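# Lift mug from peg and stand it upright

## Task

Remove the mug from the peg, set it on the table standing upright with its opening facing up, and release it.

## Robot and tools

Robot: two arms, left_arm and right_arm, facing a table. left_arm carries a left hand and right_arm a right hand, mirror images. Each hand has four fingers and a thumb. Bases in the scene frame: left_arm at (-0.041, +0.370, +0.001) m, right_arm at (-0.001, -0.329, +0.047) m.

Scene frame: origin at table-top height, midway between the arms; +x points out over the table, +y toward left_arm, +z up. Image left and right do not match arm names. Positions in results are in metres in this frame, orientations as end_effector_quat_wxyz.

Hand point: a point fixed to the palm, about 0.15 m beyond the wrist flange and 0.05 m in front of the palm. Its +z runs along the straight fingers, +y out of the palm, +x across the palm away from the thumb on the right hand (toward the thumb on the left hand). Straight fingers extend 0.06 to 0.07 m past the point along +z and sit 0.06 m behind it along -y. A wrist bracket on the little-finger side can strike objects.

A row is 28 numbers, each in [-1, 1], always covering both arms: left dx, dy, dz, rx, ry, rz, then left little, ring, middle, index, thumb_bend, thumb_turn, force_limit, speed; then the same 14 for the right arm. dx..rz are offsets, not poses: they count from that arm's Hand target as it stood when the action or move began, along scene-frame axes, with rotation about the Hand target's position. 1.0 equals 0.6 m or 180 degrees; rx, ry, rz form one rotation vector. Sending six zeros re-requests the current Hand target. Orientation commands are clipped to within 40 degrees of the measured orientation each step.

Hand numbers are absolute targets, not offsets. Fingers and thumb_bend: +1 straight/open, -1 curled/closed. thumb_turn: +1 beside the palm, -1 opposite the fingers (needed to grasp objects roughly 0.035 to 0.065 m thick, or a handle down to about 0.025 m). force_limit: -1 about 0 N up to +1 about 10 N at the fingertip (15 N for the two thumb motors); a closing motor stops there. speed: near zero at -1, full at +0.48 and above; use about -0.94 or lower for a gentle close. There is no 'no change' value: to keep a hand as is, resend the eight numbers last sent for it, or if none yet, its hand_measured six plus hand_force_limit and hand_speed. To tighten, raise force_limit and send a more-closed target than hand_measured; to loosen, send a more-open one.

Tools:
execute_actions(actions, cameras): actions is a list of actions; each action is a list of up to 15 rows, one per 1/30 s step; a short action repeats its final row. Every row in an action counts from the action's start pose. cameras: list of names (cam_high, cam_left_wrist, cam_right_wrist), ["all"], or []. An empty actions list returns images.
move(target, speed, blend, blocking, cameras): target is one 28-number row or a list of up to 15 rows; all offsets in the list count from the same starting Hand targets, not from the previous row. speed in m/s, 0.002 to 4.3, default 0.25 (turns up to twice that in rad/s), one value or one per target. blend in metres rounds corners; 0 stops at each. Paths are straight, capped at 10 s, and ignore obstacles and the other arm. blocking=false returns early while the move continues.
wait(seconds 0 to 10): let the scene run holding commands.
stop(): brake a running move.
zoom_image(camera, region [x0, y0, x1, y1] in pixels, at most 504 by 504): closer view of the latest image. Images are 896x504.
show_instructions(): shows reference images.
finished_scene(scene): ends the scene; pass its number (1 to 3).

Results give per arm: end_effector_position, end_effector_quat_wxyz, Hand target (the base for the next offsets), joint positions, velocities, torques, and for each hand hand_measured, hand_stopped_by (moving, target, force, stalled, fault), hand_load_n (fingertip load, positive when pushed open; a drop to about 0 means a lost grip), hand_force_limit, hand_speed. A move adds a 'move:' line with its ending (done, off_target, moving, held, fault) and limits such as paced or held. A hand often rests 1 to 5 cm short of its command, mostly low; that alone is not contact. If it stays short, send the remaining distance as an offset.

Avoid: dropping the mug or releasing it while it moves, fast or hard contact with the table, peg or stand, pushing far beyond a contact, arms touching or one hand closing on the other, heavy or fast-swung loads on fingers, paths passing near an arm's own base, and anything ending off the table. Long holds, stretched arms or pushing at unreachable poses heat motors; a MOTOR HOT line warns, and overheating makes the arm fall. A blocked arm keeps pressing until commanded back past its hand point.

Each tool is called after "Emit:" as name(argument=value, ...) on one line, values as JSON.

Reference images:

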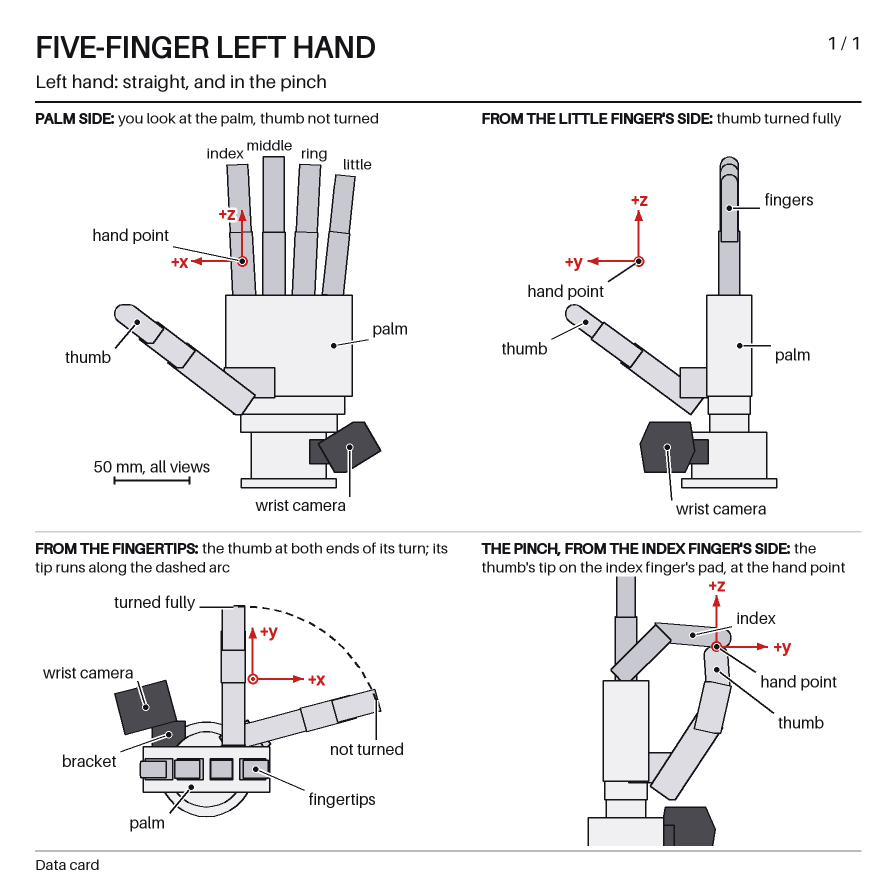

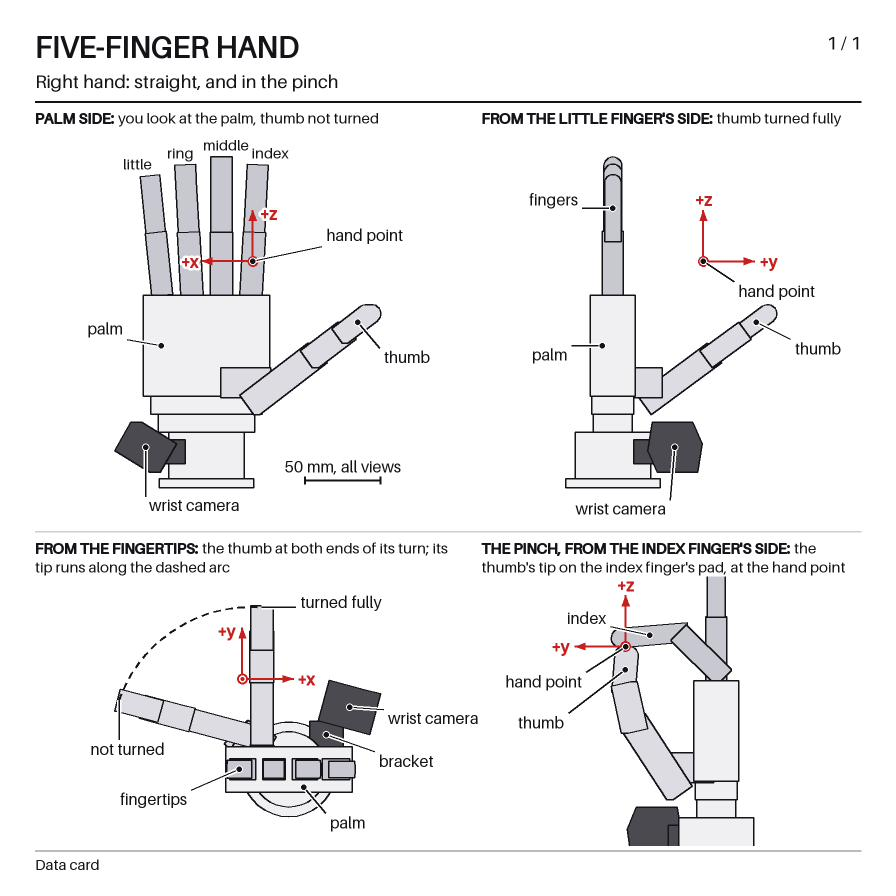

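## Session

Emit:
execute_actions(actions=[])

Scene clock: 0.00 s.
left_arm: end_effector_position=(+0.1993, -0.0837, +0.2770) hand_measured=(+1.000, +1.000, +1.000, +1.000, +1.000, +1.000) hand_load_n=(+0.0, +0.0, +0.0, +0.0, +0.0, +0.0) hand_stopped_by=(target, target, target, target, target, target) hand_force_limit=0.00 hand_speed=-0.80 end_effector_quat_wxyz=(-0.143, +0.148, +0.944, -0.257) | right_arm: end_effector_position=(+0.5827, -0.5775, +0.3781) hand_measured=(+1.000, +1.000, +1.000, +1.000, +1.000, +1.000) hand_load_n=(-0.5, +0.0, +0.0, +0.0, +0.0, +0.0) hand_stopped_by=(target, target, target, target, target, target) hand_force_limit=0.00 hand_speed=-0.80 end_effector_quat_wxyz=(+0.609, +0.647, -0.369, +0.272)
Joint positions: left_arm=[-0.969 1.716 1.82 -1.501 0.575 0.908] | right_arm=[-0.077 2.181 2.215 -1.667 1.461 -0.571]
Joint velocities: within noise
Joint torques (N m): no reading
Heat: left arm: hottest elbow 34 °C; right arm: hottest elbow 36 °C.
Hand target: left_arm +0.2028, -0.0884, +0.2870; -0.133, +0.152, +0.942, -0.267 | right_arm +0.5843, -0.5777, +0.3861; +0.605, +0.643, -0.376, +0.281
camera_calibration:
cam_left_wrist: T_world_to_cam=[[-0.402532, -0.722279, 0.562388, -0.138709], [-0.54315, 0.682979, 0.488393, 0.0314233], [-0.736855, -0.108868, -0.667227, 0.432411], [0, 0, 0, 1]] pos_world=[0.279857, -0.0745727, 0.351178]
cam_right_wrist: T_world_to_cam=[[-0.626125, -0.0218427, 0.779416, 0.0590954], [-0.607041, 0.64101, -0.469688, 0.903131], [-0.489355, -0.767221, -0.414612, 0.107907], [0, 0, 0, 1]] pos_world=[0.638044, -0.494837, 0.422869]

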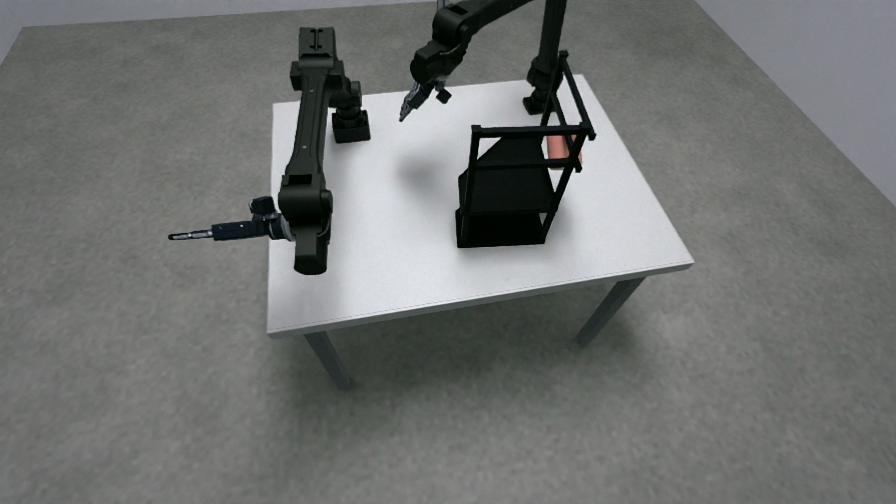

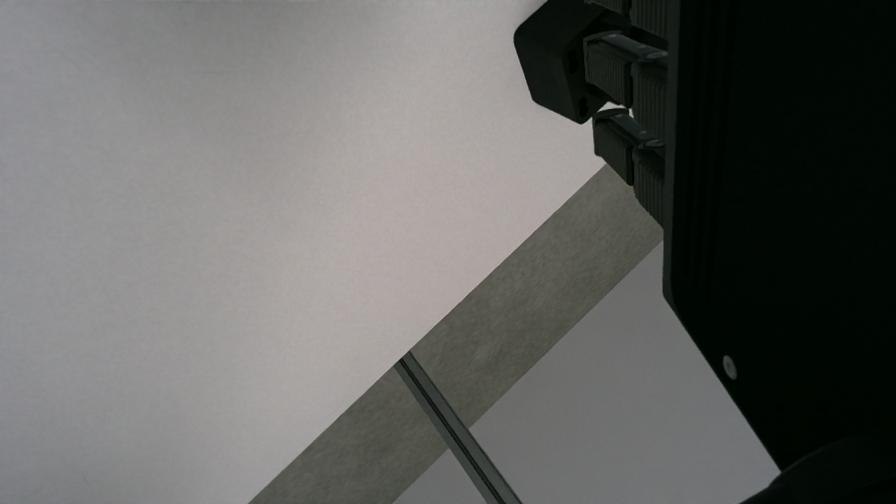

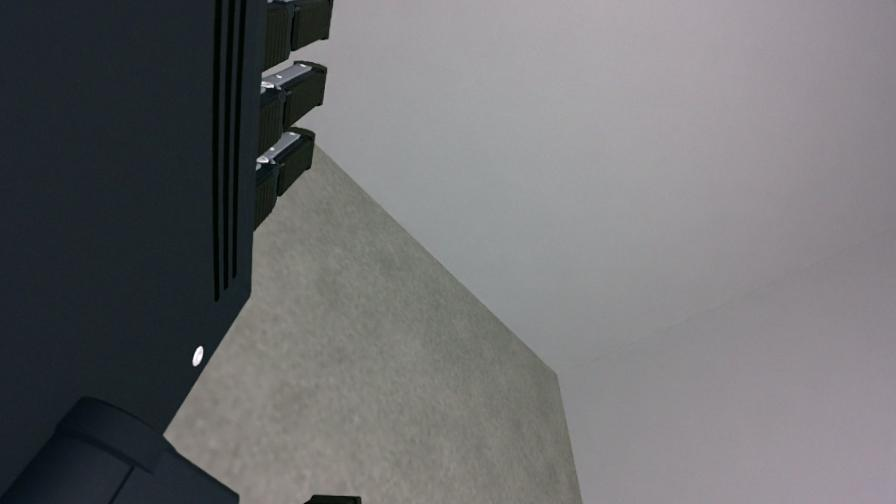

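Emit:
zoom_image(camera="cam_high", region=[420, 20, 672, 272])

Scaled by 2.000 from the camera's 896x504 image, which has a finer 1280x720 frame.

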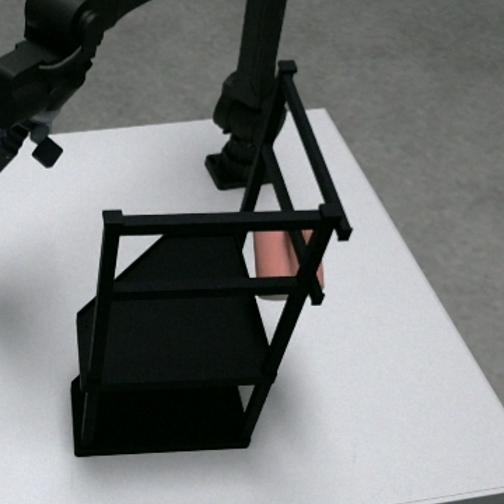

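Emit:
move(target=[[-0.0047,0.3807,0.0717,-0.0865,-0.1739,-0.0149,1,1,1,1,1,-1,0,-0.6,0,0,0,0,0,0,1,1,1,1,1,1,0,-0.8],[0.062,0.7807,0.0717,-0.1976,-0.3975,-0.0341,1,1,1,1,1,-1,0,-0.6,0,0,0,0,0,0,1,1,1,1,1,1,0,-0.8],[0.262,0.914,0.0217,-0.247,-0.4969,-0.0426,1,1,1,1,1,-1,0,-0.6,0,0,0,0,0,0,1,1,1,1,1,1,0,-0.8],[0.4153,0.769,-0.0933,-0.2178,-0.786,-0.3,1,1,1,1,1,-1,0,-0.6,0,0,0,0,0,0,1,1,1,1,1,1,0,-0.8]], speed=0.35, blend=0.03, cameras=["cam_left_wrist","cam_high"])

Scene clock: 32.80 s.
left_arm: end_effector_position=(+0.4449, +0.3750, +0.2220) hand_measured=(+1.000, +1.000, +1.000, +1.000, +1.000, -1.000) hand_load_n=(+0.0, +0.0, +0.0, +0.0, +0.0, +0.0) hand_stopped_by=(target, target, target, target, target, target) hand_force_limit=0.00 hand_speed=-0.60 end_effector_quat_wxyz=(+0.706, +0.610, +0.354, -0.066) | right_arm: end_effector_position=(+0.5827, -0.5775, +0.3781) hand_measured=(+1.000, +1.000, +1.000, +1.000, +1.000, +1.000) hand_load_n=(+0.0, +0.5, +0.0, +0.0, +0.0, +0.0) hand_stopped_by=(target, target, target, target, target, target) hand_force_limit=0.00 hand_speed=-0.80 end_effector_quat_wxyz=(+0.609, +0.647, -0.369, +0.272)
Joint positions: left_arm=[0.374 1.713 0.616 1.553 1.557 2.066] | right_arm=[-0.077 2.181 2.215 -1.667 1.461 -0.571]
Joint torques (N m): left_arm=[-0.67 -7.12 7.77 1.69 -0.22 0.13] | right_arm=[0.5 -19.25 12.22 0.85 0.69 0.01]
Heat: left arm: hottest elbow 43 °C; right arm: hottest elbow 47 °C.
Hand target: left_arm +0.4521, +0.3731, +0.2311; +0.754, +0.618, +0.194, -0.106 | right_arm +0.5843, -0.5777, +0.3861; +0.605, +0.643, -0.376, +0.281
Off the commanded pose: left_arm 0.012 m, 20 deg | right_arm 0.008 m, 1 deg.
joint sent to its limit (left arm) — joint 4 (wrist pitch), upper limit; joint 5 (wrist yaw), upper limit; joint 6 (wrist roll), upper limit. The joint targets are off in orientation, not in position.
move: off_target (left_arm)
camera_calibration:
cam_left_wrist: T_world_to_cam=[[-0.349371, -0.161518, -0.922958, 0.418203], [0.500839, 0.800312, -0.329639, -0.448383], [0.791897, -0.577419, -0.198711, 0.0182095], [0, 0, 0, 1]] pos_world=[0.356256, 0.436908, 0.241798]
Images, in order (width x height): cam_high 896x504, cam_left_wrist 896x504.

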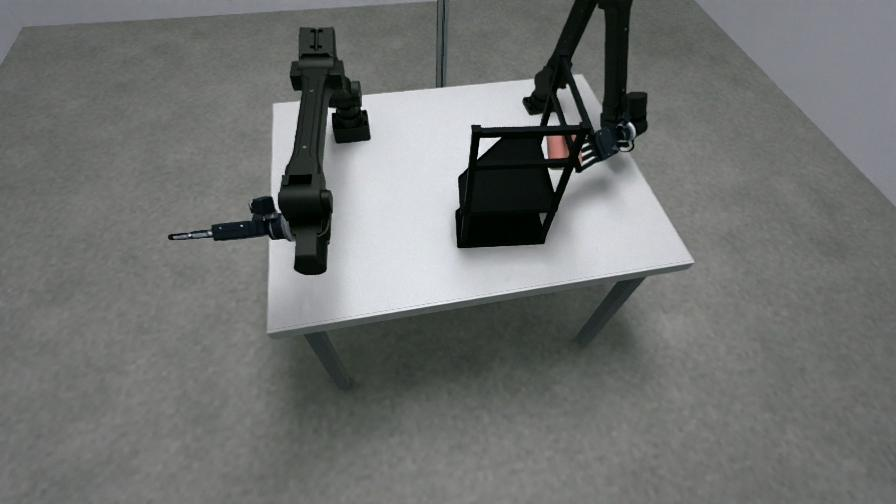

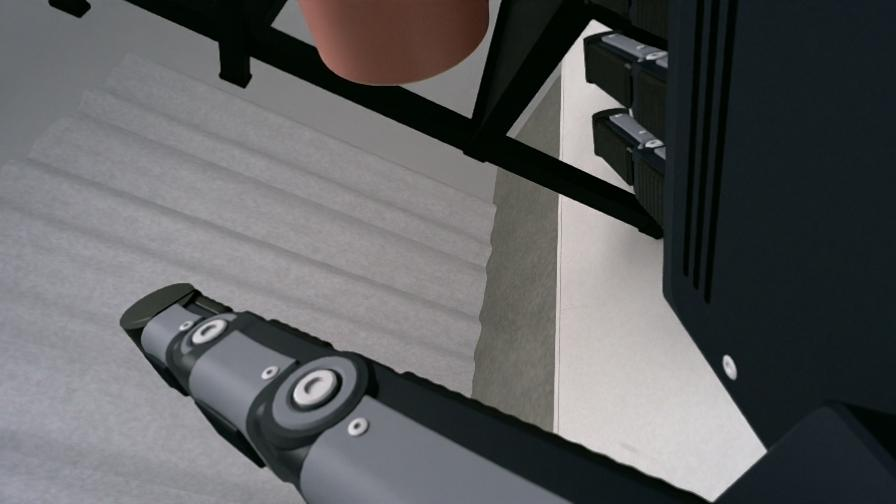

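Emit:
zoom_image(camera="cam_left_wrist", region=[270, 0, 530, 130])

Scaled by 1.938 from the camera's 896x504 image, which has a finer 1280x720 frame.

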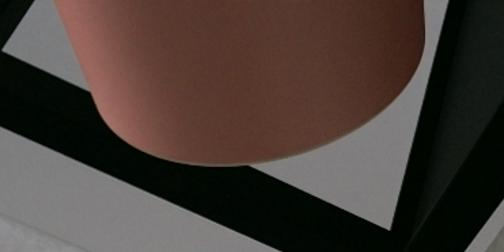

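Emit:
move(target=[0.003,-0.14,0.067,-0.0386,0.0117,-0.057,1,1,1,1,1,-1,0,-0.6,0,0,0,0,0,0,1,1,1,1,1,1,0,-0.8], speed=0.15, cameras=["cam_left_wrist"])

Scene clock: 40.33 s.
left_arm: end_effector_position=(+0.4477, +0.2921, +0.2545) hand_measured=(+1.000, +1.000, +1.000, +1.000, +1.000, -1.000) hand_load_n=(+0.0, +0.0, +0.0, +0.5, +0.0, +0.0) hand_stopped_by=(target, target, target, target, target, target) hand_force_limit=0.00 hand_speed=-0.60 end_effector_quat_wxyz=(+0.701, +0.645, +0.284, -0.112) | right_arm: end_effector_position=(+0.5827, -0.5775, +0.3781) hand_measured=(+1.000, +1.000, +1.000, +1.000, +1.000, +1.000) hand_load_n=(+0.0, +0.0, +0.0, +0.0, +0.0, +0.0) hand_stopped_by=(target, target, target, target, target, target) hand_force_limit=0.00 hand_speed=-0.80 end_effector_quat_wxyz=(+0.609, +0.647, -0.369, +0.272)
Joint positions: left_arm=[0.198 1.667 0.665 1.554 1.557 2.017] | right_arm=[-0.077 2.181 2.215 -1.667 1.461 -0.571]
Joint torques (N m): left_arm=[-0.5 -8.35 8.79 1.7 -0.29 -0.08] | right_arm=[0.56 -19.25 12.21 0.87 0.7 0.01]
Heat: left arm: hottest elbow 42 °C; right arm: hottest elbow 48 °C.
Hand target: left_arm +0.4539, +0.2890, +0.2713; +0.774, +0.584, +0.144, -0.196 | right_arm +0.5843, -0.5777, +0.3861; +0.605, +0.643, -0.376, +0.281
Off the commanded pose: left_arm 0.018 m, 22 deg | right_arm 0.008 m, 1 deg.
joint sent to its limit (left arm) — joint 5 (wrist yaw), upper limit. The joint targets are off in orientation, not in position.
move: off_target (left_arm)
camera_calibration:
cam_left_wrist: T_world_to_cam=[[-0.330135, -0.0878102, -0.93984, 0.409928], [0.647481, 0.703438, -0.293162, -0.419434], [0.686862, -0.705312, -0.175374, 0.0530181], [0, 0, 0, 1]] pos_world=[0.370491, 0.368436, 0.271603]
Images, in order (width x height): cam_left_wrist 896x504.

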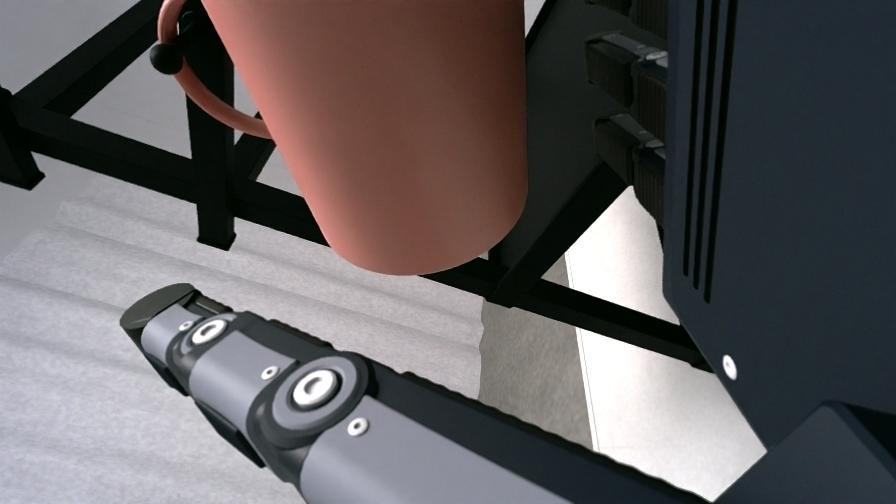

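Emit:
move(target=[0.0255,-0.103,0.0178,0,0,0,1,1,1,1,1,-1,0,-0.6,0,0,0,0,0,0,1,1,1,1,1,1,0,-0.8], speed=0.08, cameras=["cam_left_wrist"])

Scene clock: 48.07 s.
left_arm: end_effector_position=(+0.4603, +0.2309, +0.2711) hand_measured=(+1.000, +1.000, +1.000, +1.000, +1.000, -1.000) hand_load_n=(+0.0, +0.0, +0.5, +0.0, +0.0, +0.0) hand_stopped_by=(target, target, target, target, target, target) hand_force_limit=0.00 hand_speed=-0.60 end_effector_quat_wxyz=(+0.715, +0.640, +0.248, -0.134) | right_arm: end_effector_position=(+0.5827, -0.5775, +0.3781) hand_measured=(+1.000, +1.000, +1.000, +1.000, +1.000, +1.000) hand_load_n=(+0.0, +0.0, +0.0, +0.0, +0.0, +0.0) hand_stopped_by=(target, target, target, target, target, target) hand_force_limit=0.00 hand_speed=-0.80 end_effector_quat_wxyz=(+0.609, +0.647, -0.369, +0.272)
Joint positions: left_arm=[0.05 1.689 0.718 1.554 1.466 2.007] | right_arm=[-0.077 2.181 2.215 -1.667 1.461 -0.571]
Joint torques (N m): left_arm=[-0.44 -7.71 9.4 1.68 -0.58 -0.14] | right_arm=[0.56 -19.25 12.22 0.9 0.69 0.01]
Heat: left arm: hottest elbow 42 °C; right arm: hottest elbow 49 °C.
Hand target: left_arm +0.4691, +0.2272, +0.2819; +0.774, +0.584, +0.145, -0.196 | right_arm +0.5843, -0.5777, +0.3861; +0.605, +0.643, -0.376, +0.281
Off the commanded pose: left_arm 0.015 m, 17 deg | right_arm 0.008 m, 1 deg.
joint sent to its limit (left arm) — joint 4 (wrist pitch), upper limit. The joint targets are off in orientation, not in position.
move: off_target (left_arm)
camera_calibration:
cam_left_wrist: T_world_to_cam=[[-0.310452, -0.107416, -0.9445, 0.420982], [0.704207, 0.641422, -0.304417, -0.388436], [0.638523, -0.759631, -0.123488, 0.0248176], [0, 0, 0, 1]] pos_world=[0.388388, 0.313224, 0.282436]
Images, in order (width x height): cam_left_wrist 896x504.

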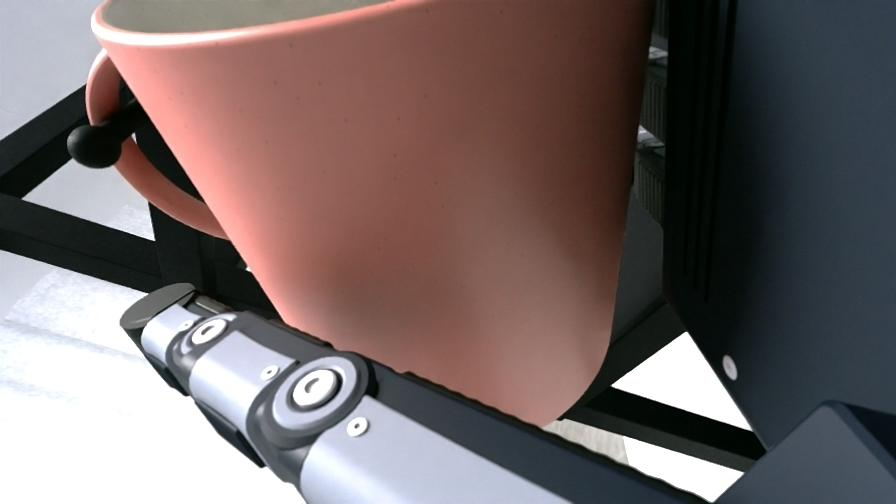

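Emit:
move(target=[0.003,-0.016,0.0,0,0,0,1,1,1,1,1,-1,0,-0.6,0,0,0,0,0,0,1,1,1,1,1,1,0,-0.8], speed=0.08, cameras=["cam_left_wrist"])

Scene clock: 53.37 s.
left_arm: end_effector_position=(+0.4615, +0.2217, +0.2694) hand_measured=(+1.000, +1.000, +1.000, +1.000, +1.000, -1.000) hand_load_n=(+0.0, +0.0, +0.0, +0.0, +0.0, +0.0) hand_stopped_by=(target, target, target, target, target, target) hand_force_limit=0.00 hand_speed=-0.60 end_effector_quat_wxyz=(+0.716, +0.639, +0.246, -0.140) | right_arm: end_effector_position=(+0.5827, -0.5775, +0.3781) hand_measured=(+1.000, +1.000, +1.000, +1.000, +1.000, +1.000) hand_load_n=(+0.0, +0.0, +0.0, +0.0, +0.0, +0.0) hand_stopped_by=(target, target, target, target, target, target) hand_force_limit=0.00 hand_speed=-0.80 end_effector_quat_wxyz=(+0.609, +0.647, -0.369, +0.272)
Joint positions: left_arm=[0.029 1.699 0.722 1.554 1.453 2.007] | right_arm=[-0.077 2.181 2.215 -1.667 1.461 -0.571]
Joint torques (N m): left_arm=[-0.97 -8.47 9.44 1.8 -0.69 -0.11] | right_arm=[0.56 -19.25 12.23 0.87 0.7 0.01]
Heat: left arm: hottest elbow 42 °C; right arm: hottest elbow 50 °C.
Hand target: left_arm +0.4709, +0.2176, +0.2820; +0.774, +0.584, +0.144, -0.196 | right_arm +0.5843, -0.5777, +0.3861; +0.605, +0.643, -0.376, +0.281
Off the commanded pose: left_arm 0.016 m, 16 deg | right_arm 0.008 m, 1 deg.
joint sent to its limit (left arm) — joint 4 (wrist pitch), upper limit. The joint targets are off in orientation, not in position.
move: off_target (left_arm)
camera_calibration:
cam_left_wrist: T_world_to_cam=[[-0.316123, -0.111218, -0.942177, 0.421698], [0.709368, 0.631736, -0.312582, -0.381927], [0.629971, -0.767164, -0.120812, 0.0217], [0, 0, 0, 1]] pos_world=[0.390564, 0.304825, 0.280553]
Images, in order (width x height): cam_left_wrist 896x504.

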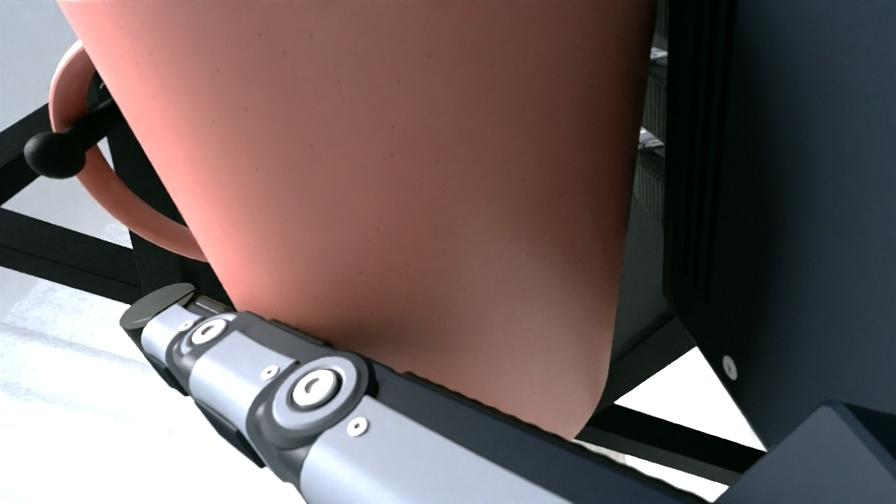

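Emit:
move(target=[0,0,0,0,0,0,-0.2,-0.2,-0.2,-0.2,0.88,-1,-0.3,-0.94,0,0,0,0,0,0,1,1,1,1,1,1,0,-0.8], speed=0.08, cameras=["cam_left_wrist"])

Scene clock: 57.80 s.
left_arm: end_effector_position=(+0.4621, +0.2213, +0.2696) hand_measured=(+0.404, +0.448, +0.476, +0.504, +0.882, -1.000) hand_load_n=(+4.0, +0.5, +1.0, +0.5, +12.0, +9.0) hand_stopped_by=(force, force, force, force, target, target) hand_force_limit=-0.30 hand_speed=-0.94 end_effector_quat_wxyz=(+0.716, +0.638, +0.245, -0.140) | right_arm: end_effector_position=(+0.5827, -0.5775, +0.3781) hand_measured=(+1.000, +1.000, +1.000, +1.000, +1.000, +1.000) hand_load_n=(+0.0, +0.0, +0.0, +0.0, +0.0, +0.5) hand_stopped_by=(target, target, target, target, target, target) hand_force_limit=0.00 hand_speed=-0.80 end_effector_quat_wxyz=(+0.609, +0.647, -0.369, +0.272)
Joint positions: left_arm=[0.027 1.701 0.723 1.555 1.45 2.007] | right_arm=[-0.077 2.181 2.215 -1.667 1.461 -0.571]
Joint torques (N m): left_arm=[-0.62 -7.71 9.58 1.72 -0.58 -0.09] | right_arm=[0.56 -19.19 12.23 0.88 0.7 0.02]
Heat: left arm: hottest elbow 42 °C; right arm: hottest elbow 50 °C.
Hand target: left_arm +0.4709, +0.2175, +0.2819; +0.774, +0.584, +0.145, -0.196 | right_arm +0.5843, -0.5777, +0.3861; +0.605, +0.643, -0.376, +0.281
Off the commanded pose: left_arm 0.016 m, 16 deg | right_arm 0.008 m, 1 deg.
joint sent to its limit (left arm) — joint 4 (wrist pitch), upper limit. The joint targets are off in orientation, not in position.
move: off_target (left_arm)
camera_calibration:
cam_left_wrist: T_world_to_cam=[[-0.314741, -0.113053, -0.942421, 0.421767], [0.709187, 0.631904, -0.312651, -0.381888], [0.630866, -0.766757, -0.11871, 0.0199903], [0, 0, 0, 1]] pos_world=[0.390966, 0.304326, 0.280457]
Images, in order (width x height): cam_left_wrist 896x504.

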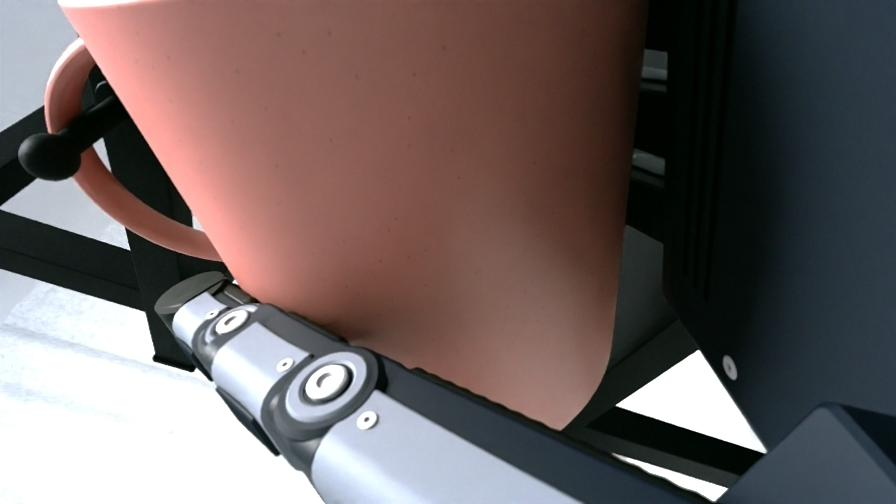

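Emit:
move(target=[[0,0,0.045,0,0,0,-0.2,-0.2,-0.2,-0.2,0.89,-1,-0.3,-0.94,0,0,0,0,0,0,1,1,1,1,1,1,0,-0.8],[0.01,0.066,0.05,0,0,0,-0.2,-0.2,-0.2,-0.2,0.89,-1,-0.3,-0.94,0,0,0,0,0,0,1,1,1,1,1,1,0,-0.8]], speed=0.05, blend=0.01, cameras=["cam_left_wrist"])

Scene clock: 64.50 s.
left_arm: end_effector_position=(+0.4669, +0.2522, +0.2754) hand_measured=(+0.404, +0.448, +0.476, +0.504, +0.892, -1.000) hand_load_n=(+2.0, +0.0, +1.0, +1.5, +5.0, +3.5) hand_stopped_by=(force, force, force, force, force, target) hand_force_limit=-0.30 hand_speed=-0.94 end_effector_quat_wxyz=(+0.705, +0.634, +0.279, -0.152) | right_arm: end_effector_position=(+0.5827, -0.5775, +0.3781) hand_measured=(+1.000, +1.000, +1.000, +1.000, +1.000, +1.000) hand_load_n=(+0.0, +0.0, +0.0, +0.0, +0.0, +0.0) hand_stopped_by=(target, target, target, target, target, target) hand_force_limit=0.00 hand_speed=-0.80 end_effector_quat_wxyz=(+0.609, +0.647, -0.369, +0.272)
Joint positions: left_arm=[0.098 1.673 0.736 1.555 1.5 1.897] | right_arm=[-0.077 2.181 2.215 -1.667 1.461 -0.571]
Joint torques (N m): left_arm=[1.03 -10.11 11.12 1.7 -0.99 -0.01] | right_arm=[0.5 -19.25 12.23 0.87 0.69 0.02]
Heat: left arm: hottest elbow 42 °C; right arm: hottest elbow 51 °C.
Hand target: left_arm +0.4769, +0.2573, +0.3118; +0.774, +0.584, +0.145, -0.196 | right_arm +0.5843, -0.5777, +0.3861; +0.605, +0.643, -0.376, +0.281
Off the commanded pose: left_arm 0.038 m, 19 deg | right_arm 0.008 m, 1 deg.
joint sent to its limit (left arm) — joint 4 (wrist pitch), upper limit. The joint targets are off in orientation, not in position.
move: off_target (left_arm)
camera_calibration:
cam_left_wrist: T_world_to_cam=[[-0.377867, -0.110433, -0.91925, 0.454672], [0.670375, 0.652183, -0.353913, -0.378596], [0.638603, -0.749975, -0.172407, 0.0482754], [0, 0, 0, 1]] pos_world=[0.394778, 0.33333, 0.292291]
Images, in order (width x height): cam_left_wrist 896x504.

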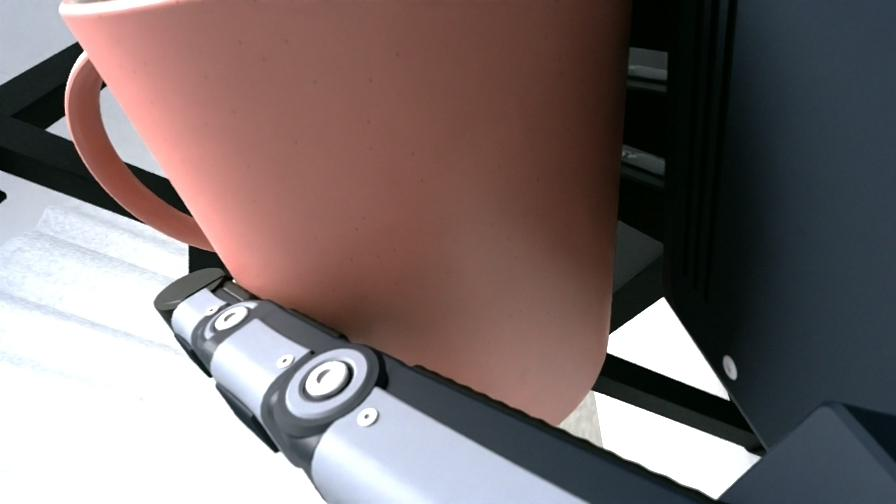

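Emit:
move(target=[[0.0135,0.121,0,0,0,0,-0.2,-0.2,-0.2,-0.2,0.89,-1,-0.3,-0.94,0,0,0,0,0,0,1,1,1,1,1,1,0,-0.8],[-0.0667,0.188,-0.1867,-0.0151,0.383,0.1685,-0.2,-0.2,-0.2,-0.2,0.89,-1,-0.3,-0.94,0,0,0,0,0,0,1,1,1,1,1,1,0,-0.8],[-0.0667,0.188,-0.378,-0.0151,0.383,0.1685,-0.2,-0.2,-0.2,-0.2,0.89,-1,-0.3,-0.94,0,0,0,0,0,0,1,1,1,1,1,1,0,-0.8]], speed=[0.08,0.22,0.12], blend=[0.02,0.02,0], cameras=["cam_left_wrist","cam_high"])

Scene clock: 76.90 s.
left_arm: end_effector_position=(+0.4311, +0.3735, +0.0728) hand_measured=(+0.402, +0.448, +0.476, +0.504, +0.892, -1.000) hand_load_n=(+1.5, +0.0, +0.5, +1.0, +5.0, +4.0) hand_stopped_by=(force, force, force, force, force, target) hand_force_limit=-0.30 hand_speed=-0.94 end_effector_quat_wxyz=(+0.579, +0.281, +0.702, -0.305) | right_arm: end_effector_position=(+0.5827, -0.5775, +0.3781) hand_measured=(+1.000, +1.000, +1.000, +1.000, +1.000, +1.000) hand_load_n=(+0.0, +0.0, +0.0, +0.0, +0.0, +0.0) hand_stopped_by=(target, target, target, target, target, target) hand_force_limit=0.00 hand_speed=-0.80 end_effector_quat_wxyz=(+0.609, +0.647, -0.369, +0.272)
Joint positions: left_arm=[0.296 1.582 0.456 0.74 1.181 1.828] | right_arm=[-0.077 2.181 2.215 -1.667 1.461 -0.571]
Joint torques (N m): left_arm=[-0.62 -6.71 5.71 3.11 0.61 0.08] | right_arm=[0.62 -19.25 12.23 0.87 0.69 0.02]
Heat: left arm: hottest elbow 43 °C; right arm: hottest elbow 52 °C.
Hand target: left_arm +0.4370, +0.3700, +0.0851; +0.593, +0.300, +0.687, -0.295 | right_arm +0.5843, -0.5777, +0.3861; +0.605, +0.643, -0.376, +0.281
Off the commanded pose: left_arm 0.014 m, 3 deg | right_arm 0.008 m, 1 deg.
move: off_target (left_arm)
camera_calibration:
cam_left_wrist: T_world_to_cam=[[-0.770343, -0.6264, -0.119139, 0.571999], [-0.330742, 0.55229, -0.765236, -0.00669916], [0.545143, -0.55009, -0.632629, 0.126365], [0, 0, 0, 1]] pos_world=[0.369533, 0.431512, 0.142963]
Images, in order (width x height): cam_high 896x504, cam_left_wrist 896x504.

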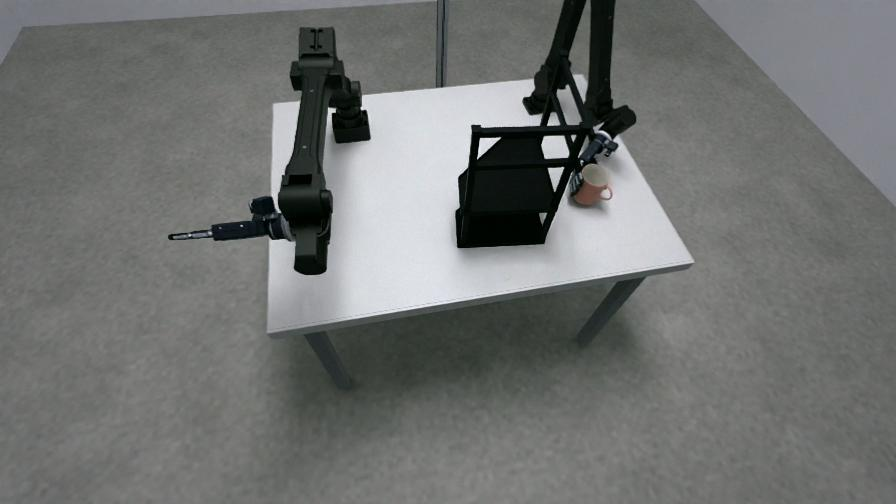

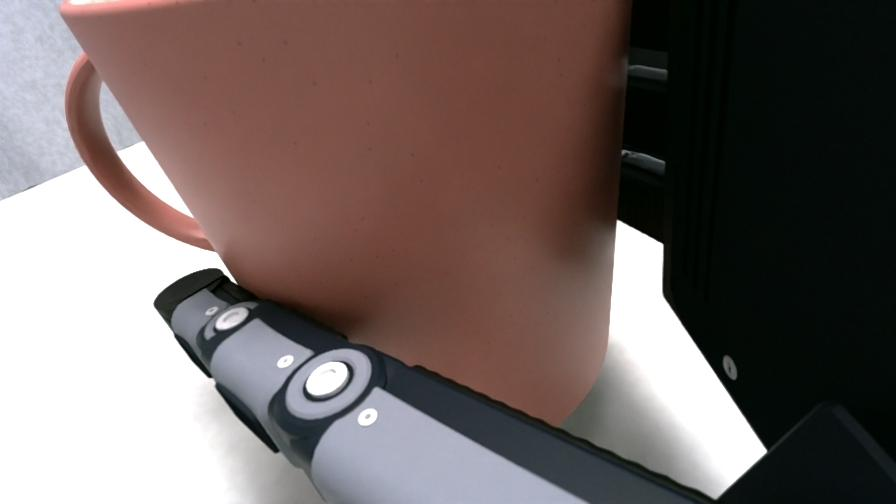

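Emit:
move(target=[0,0,-0.035,0.006,-0.012,0,-0.2,-0.2,-0.2,-0.2,0.89,-1,-0.3,-0.94,0,0,0,0,0,0,1,1,1,1,1,1,0,-0.8], speed=0.05, cameras=["cam_left_wrist"])

Scene clock: 81.10 s.
left_arm: end_effector_position=(+0.4315, +0.3735, +0.0523) hand_measured=(+0.402, +0.448, +0.476, +0.504, +0.892, -1.000) hand_load_n=(+1.5, +0.0, +1.0, +1.0, +5.0, +3.5) hand_stopped_by=(force, force, force, force, force, target) hand_force_limit=-0.30 hand_speed=-0.94 end_effector_quat_wxyz=(+0.589, +0.290, +0.694, -0.296) | right_arm: end_effector_position=(+0.5827, -0.5775, +0.3781) hand_measured=(+1.000, +1.000, +1.000, +1.000, +1.000, +1.000) hand_load_n=(+0.0, +0.0, +0.0, +0.0, +0.0, +0.0) hand_stopped_by=(target, target, target, target, target, target) hand_force_limit=0.00 hand_speed=-0.80 end_effector_quat_wxyz=(+0.609, +0.647, -0.369, +0.272)
Joint positions: left_arm=[0.295 1.687 0.443 0.889 1.181 1.831] | right_arm=[-0.077 2.181 2.215 -1.667 1.461 -0.571]
Joint torques (N m): left_arm=[-0.44 -7.06 4.4 2.97 0.48 0.17] | right_arm=[0.62 -19.25 12.22 0.85 0.69 0.01]
Heat: left arm: hottest elbow 43 °C; right arm: hottest elbow 52 °C.
Hand target: left_arm +0.4370, +0.3700, +0.0642; +0.603, +0.311, +0.678, -0.283 | right_arm +0.5843, -0.5777, +0.3861; +0.605, +0.643, -0.376, +0.281
Off the commanded pose: left_arm 0.013 m, 4 deg | right_arm 0.008 m, 1 deg.
move: off_target (left_arm)
camera_calibration:
cam_left_wrist: T_world_to_cam=[[-0.766426, -0.624078, -0.152046, 0.569007], [-0.305448, 0.562333, -0.768429, -0.0366817], [0.56506, -0.542502, -0.62161, 0.101162], [0, 0, 0, 1]] pos_world=[0.367735, 0.430612, 0.121211]
Images, in order (width x height): cam_left_wrist 896x504.

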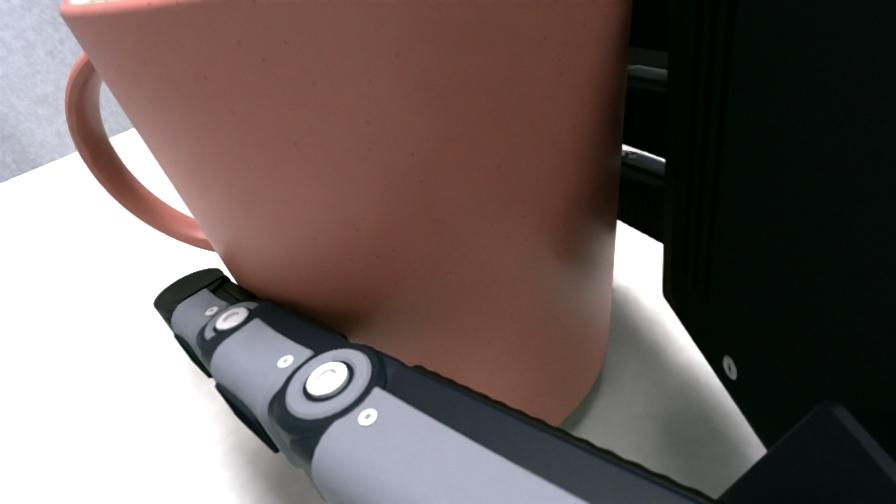

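Emit:
move(target=[0,0,-0.012,0,0,0,-0.2,-0.2,-0.2,-0.2,0.89,-1,-0.3,-0.94,0,0,0,0,0,0,1,1,1,1,1,1,0,-0.8], speed=0.03, cameras=["cam_left_wrist"])

Scene clock: 83.03 s.
left_arm: end_effector_position=(+0.4326, +0.3739, +0.0488) hand_measured=(+0.402, +0.448, +0.476, +0.504, +0.892, -1.000) hand_load_n=(+2.0, +0.0, +0.5, +1.0, +5.5, +3.0) hand_stopped_by=(force, force, force, force, force, target) hand_force_limit=-0.30 hand_speed=-0.94 end_effector_quat_wxyz=(+0.592, +0.293, +0.691, -0.293) | right_arm: end_effector_position=(+0.5827, -0.5775, +0.3781) hand_measured=(+1.000, +1.000, +1.000, +1.000, +1.000, +1.000) hand_load_n=(+0.0, +0.0, +0.0, +0.0, +0.0, +0.0) hand_stopped_by=(target, target, target, target, target, target) hand_force_limit=0.00 hand_speed=-0.80 end_effector_quat_wxyz=(+0.609, +0.647, -0.369, +0.272)
Joint positions: left_arm=[0.295 1.712 0.443 0.927 1.181 1.831] | right_arm=[-0.077 2.181 2.215 -1.667 1.461 -0.571]
Joint torques (N m): left_arm=[-0.56 -6.77 4.15 3.06 0.44 0.19] | right_arm=[0.56 -19.19 12.22 0.87 0.7 0.01]
Heat: left arm: hottest elbow 43 °C; right arm: hottest elbow 53 °C.
Hand target: left_arm +0.4370, +0.3700, +0.0569; +0.603, +0.311, +0.678, -0.283 | right_arm +0.5843, -0.5777, +0.3861; +0.605, +0.643, -0.376, +0.281
Off the commanded pose: left_arm 0.010 m, 3 deg | right_arm 0.008 m, 1 deg.
move: off_target (left_arm)
camera_calibration:
cam_left_wrist: T_world_to_cam=[[-0.764592, -0.623368, -0.163741, 0.569085], [-0.296333, 0.565616, -0.769587, -0.0443388], [0.572351, -0.539898, -0.61719, 0.0942479], [0, 0, 0, 1]] pos_world=[0.368036, 0.430712, 0.117229]
Images, in order (width x height): cam_left_wrist 896x504.

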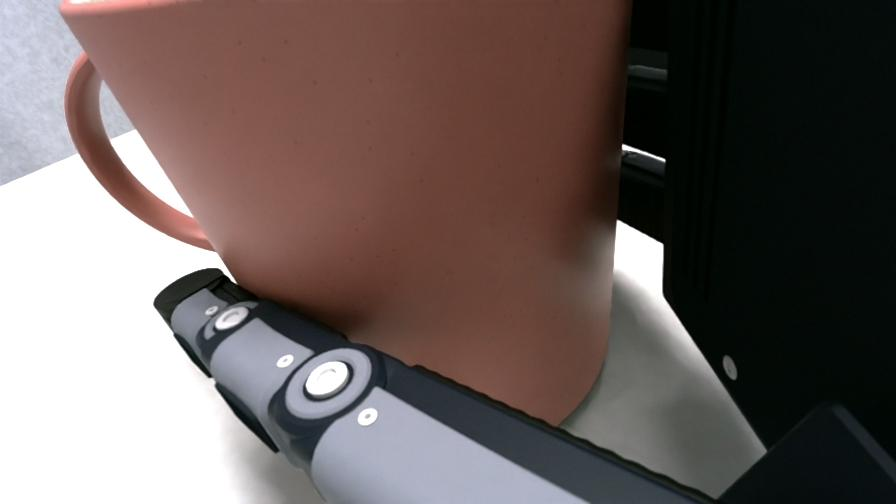

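Emit:
move(target=[0,0,-0.010,0,0,0,-0.2,-0.2,-0.2,-0.2,0.89,-1,-0.3,-0.94,0,0,0,0,0,0,1,1,1,1,1,1,0,-0.8], speed=0.03, cameras=["cam_left_wrist"])

Scene clock: 84.70 s.
left_arm: end_effector_position=(+0.4339, +0.3744, +0.0475) hand_measured=(+0.402, +0.448, +0.476, +0.504, +0.892, -1.000) hand_load_n=(+2.5, +0.0, +0.5, +0.5, +5.0, +2.0) hand_stopped_by=(force, force, force, force, force, target) hand_force_limit=-0.30 hand_speed=-0.94 end_effector_quat_wxyz=(+0.597, +0.299, +0.687, -0.287) | right_arm: end_effector_position=(+0.5827, -0.5775, +0.3781) hand_measured=(+1.000, +1.000, +1.000, +1.000, +1.000, +1.000) hand_load_n=(+0.0, +0.0, +0.0, +0.0, +0.0, +0.0) hand_stopped_by=(target, target, target, target, target, target) hand_force_limit=0.00 hand_speed=-0.80 end_effector_quat_wxyz=(+0.609, +0.647, -0.369, +0.272)
Joint positions: left_arm=[0.295 1.732 0.443 0.962 1.181 1.836] | right_arm=[-0.077 2.181 2.215 -1.667 1.461 -0.571]
Joint torques (N m): left_arm=[-0.62 -6.36 4 2.74 0.4 0.13] | right_arm=[0.56 -19.25 12.22 0.87 0.69 0.01]
Heat: left arm: hottest elbow 43 °C; right arm: hottest elbow 53 °C.
Hand target: left_arm +0.4370, +0.3700, +0.0510; +0.603, +0.311, +0.678, -0.283 | right_arm +0.5843, -0.5777, +0.3861; +0.605, +0.643, -0.376, +0.281
Off the commanded pose: left_arm 0.006 m, 2 deg | right_arm 0.008 m, 1 deg.
move: done
camera_calibration:
cam_left_wrist: T_world_to_cam=[[-0.761853, -0.621428, -0.182778, 0.569169], [-0.281972, 0.572201, -0.770116, -0.0539676], [0.583157, -0.535176, -0.611158, 0.0862026], [0, 0, 0, 1]] pos_world=[0.368136, 0.430711, 0.115154]
Images, in order (width x height): cam_left_wrist 896x504.

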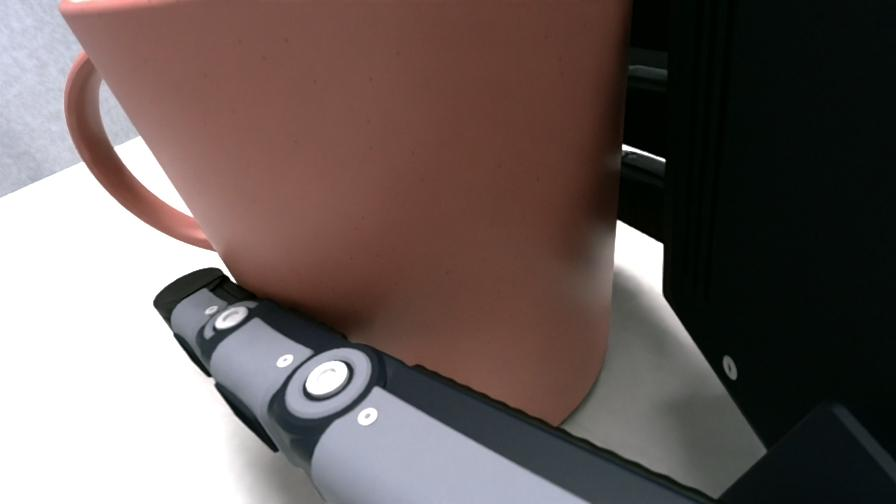

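Emit:
move(target=[0,0,-0.010,0,0.006,0,-0.2,-0.2,-0.2,-0.2,0.89,-1,-0.3,-0.94,0,0,0,0,0,0,1,1,1,1,1,1,0,-0.8], speed=0.03, cameras=["cam_left_wrist"])

Scene clock: 90.90 s.
left_arm: end_effector_position=(+0.4340, +0.3741, +0.0467) hand_measured=(+0.402, +0.448, +0.476, +0.504, +0.892, -1.000) hand_load_n=(+2.5, +0.0, +0.5, +1.0, +5.5, +2.0) hand_stopped_by=(force, force, force, force, force, target) hand_force_limit=-0.30 hand_speed=-0.94 end_effector_quat_wxyz=(+0.598, +0.303, +0.686, -0.284) | right_arm: end_effector_position=(+0.5827, -0.5775, +0.3781) hand_measured=(+1.000, +1.000, +1.000, +1.000, +1.000, +1.000) hand_load_n=(+0.0, +0.0, +0.0, +0.0, +0.0, +0.0) hand_stopped_by=(target, target, target, target, target, target) hand_force_limit=0.00 hand_speed=-0.80 end_effector_quat_wxyz=(+0.609, +0.647, -0.369, +0.272)
Joint positions: left_arm=[0.294 1.735 0.443 0.962 1.181 1.851] | right_arm=[-0.077 2.181 2.215 -1.667 1.461 -0.571]
Joint torques (N m): left_arm=[-0.56 -6.18 4.44 1.52 0.3 0.11] | right_arm=[0.56 -19.19 12.22 0.87 0.7 0.01]
Heat: left arm: hottest elbow 42 °C; right arm: hottest elbow 53 °C.
Hand target: left_arm +0.4370, +0.3701, +0.0449; +0.596, +0.309, +0.684, -0.285 | right_arm +0.5843, -0.5777, +0.3861; +0.605, +0.643, -0.376, +0.281
Off the commanded pose: left_arm 0.005 m, 1 deg | right_arm 0.008 m, 1 deg.
move: done
camera_calibration:
cam_left_wrist: T_world_to_cam=[[-0.762093, -0.61804, -0.19298, 0.56829], [-0.275172, 0.578963, -0.767517, -0.0600013], [0.586084, -0.531817, -0.611291, 0.0830029], [0, 0, 0, 1]] pos_world=[0.367932, 0.430106, 0.114355]
Images, in order (width x height): cam_left_wrist 896x504.

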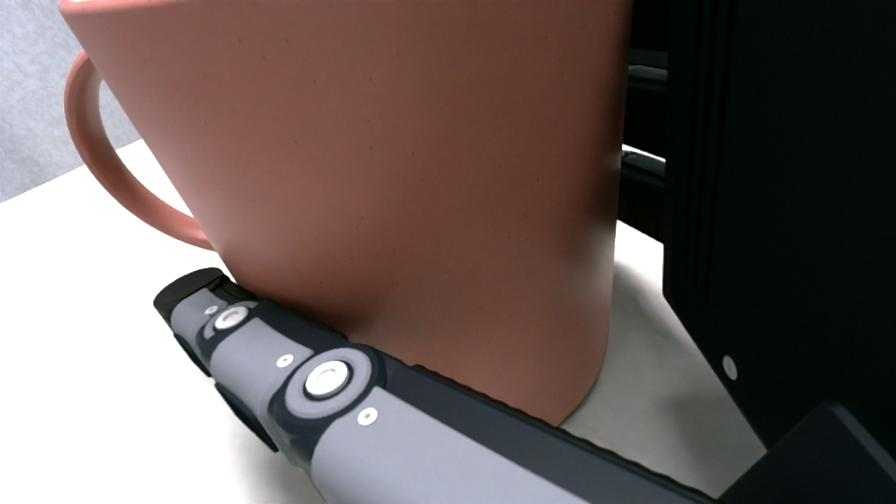

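Emit:
move(target=[0,0,0.012,0,0,0,1,1,1,1,1,-1,0.0,-0.8,0,0,0,0,0,0,1,1,1,1,1,1,0,-0.8], speed=0.03, cameras=["cam_left_wrist"])

Scene clock: 93.00 s.
left_arm: end_effector_position=(+0.4331, +0.3738, +0.0469) hand_measured=(+1.000, +1.000, +1.000, +1.000, +1.000, -1.000) hand_load_n=(+0.0, +0.0, +0.0, +0.0, +0.0, +0.5) hand_stopped_by=(target, target, target, target, target, target) hand_force_limit=0.00 hand_speed=-0.80 end_effector_quat_wxyz=(+0.595, +0.300, +0.688, -0.287) | right_arm: end_effector_position=(+0.5827, -0.5775, +0.3781) hand_measured=(+1.000, +1.000, +1.000, +1.000, +1.000, +1.000) hand_load_n=(+0.0, +0.0, +0.0, +0.0, +0.0, +0.0) hand_stopped_by=(target, target, target, target, target, target) hand_force_limit=0.00 hand_speed=-0.80 end_effector_quat_wxyz=(+0.609, +0.647, -0.369, +0.272)
Joint positions: left_arm=[0.294 1.725 0.443 0.939 1.181 1.851] | right_arm=[-0.077 2.181 2.215 -1.667 1.461 -0.571]
Joint torques (N m): left_arm=[-0.62 -7.53 4.45 1.25 0.31 0.09] | right_arm=[0.56 -19.19 12.23 0.87 0.69 0.02]
Heat: left arm: hottest elbow 42 °C; right arm: hottest elbow 53 °C.
Hand target: left_arm +0.4370, +0.3701, +0.0520; +0.596, +0.309, +0.684, -0.285 | right_arm +0.5843, -0.5777, +0.3861; +0.605, +0.643, -0.376, +0.281
Off the commanded pose: left_arm 0.007 m, 1 deg | right_arm 0.008 m, 1 deg.
move: done
camera_calibration:
cam_left_wrist: T_world_to_cam=[[-0.76416, -0.618688, -0.182441, 0.568033], [-0.283554, 0.576255, -0.766504, -0.0553444], [0.579359, -0.534, -0.615782, 0.0874129], [0, 0, 0, 1]] pos_world=[0.367731, 0.430006, 0.115038]
Images, in order (width x height): cam_left_wrist 896x504.

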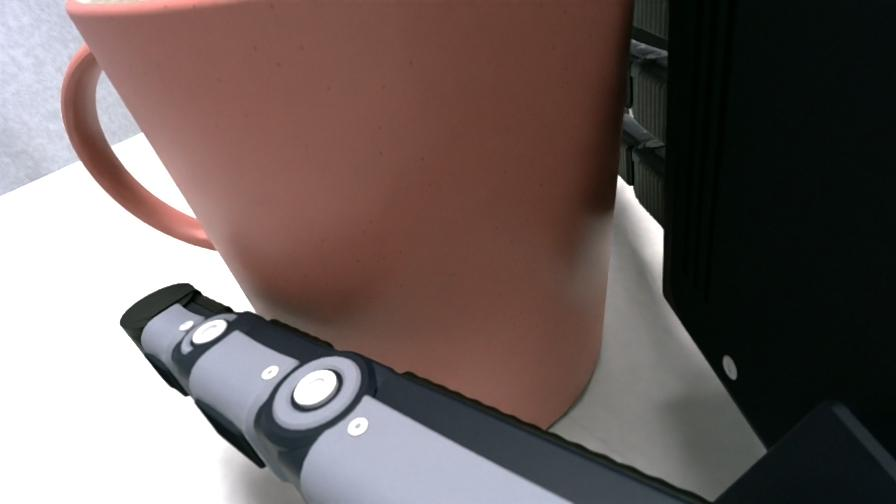

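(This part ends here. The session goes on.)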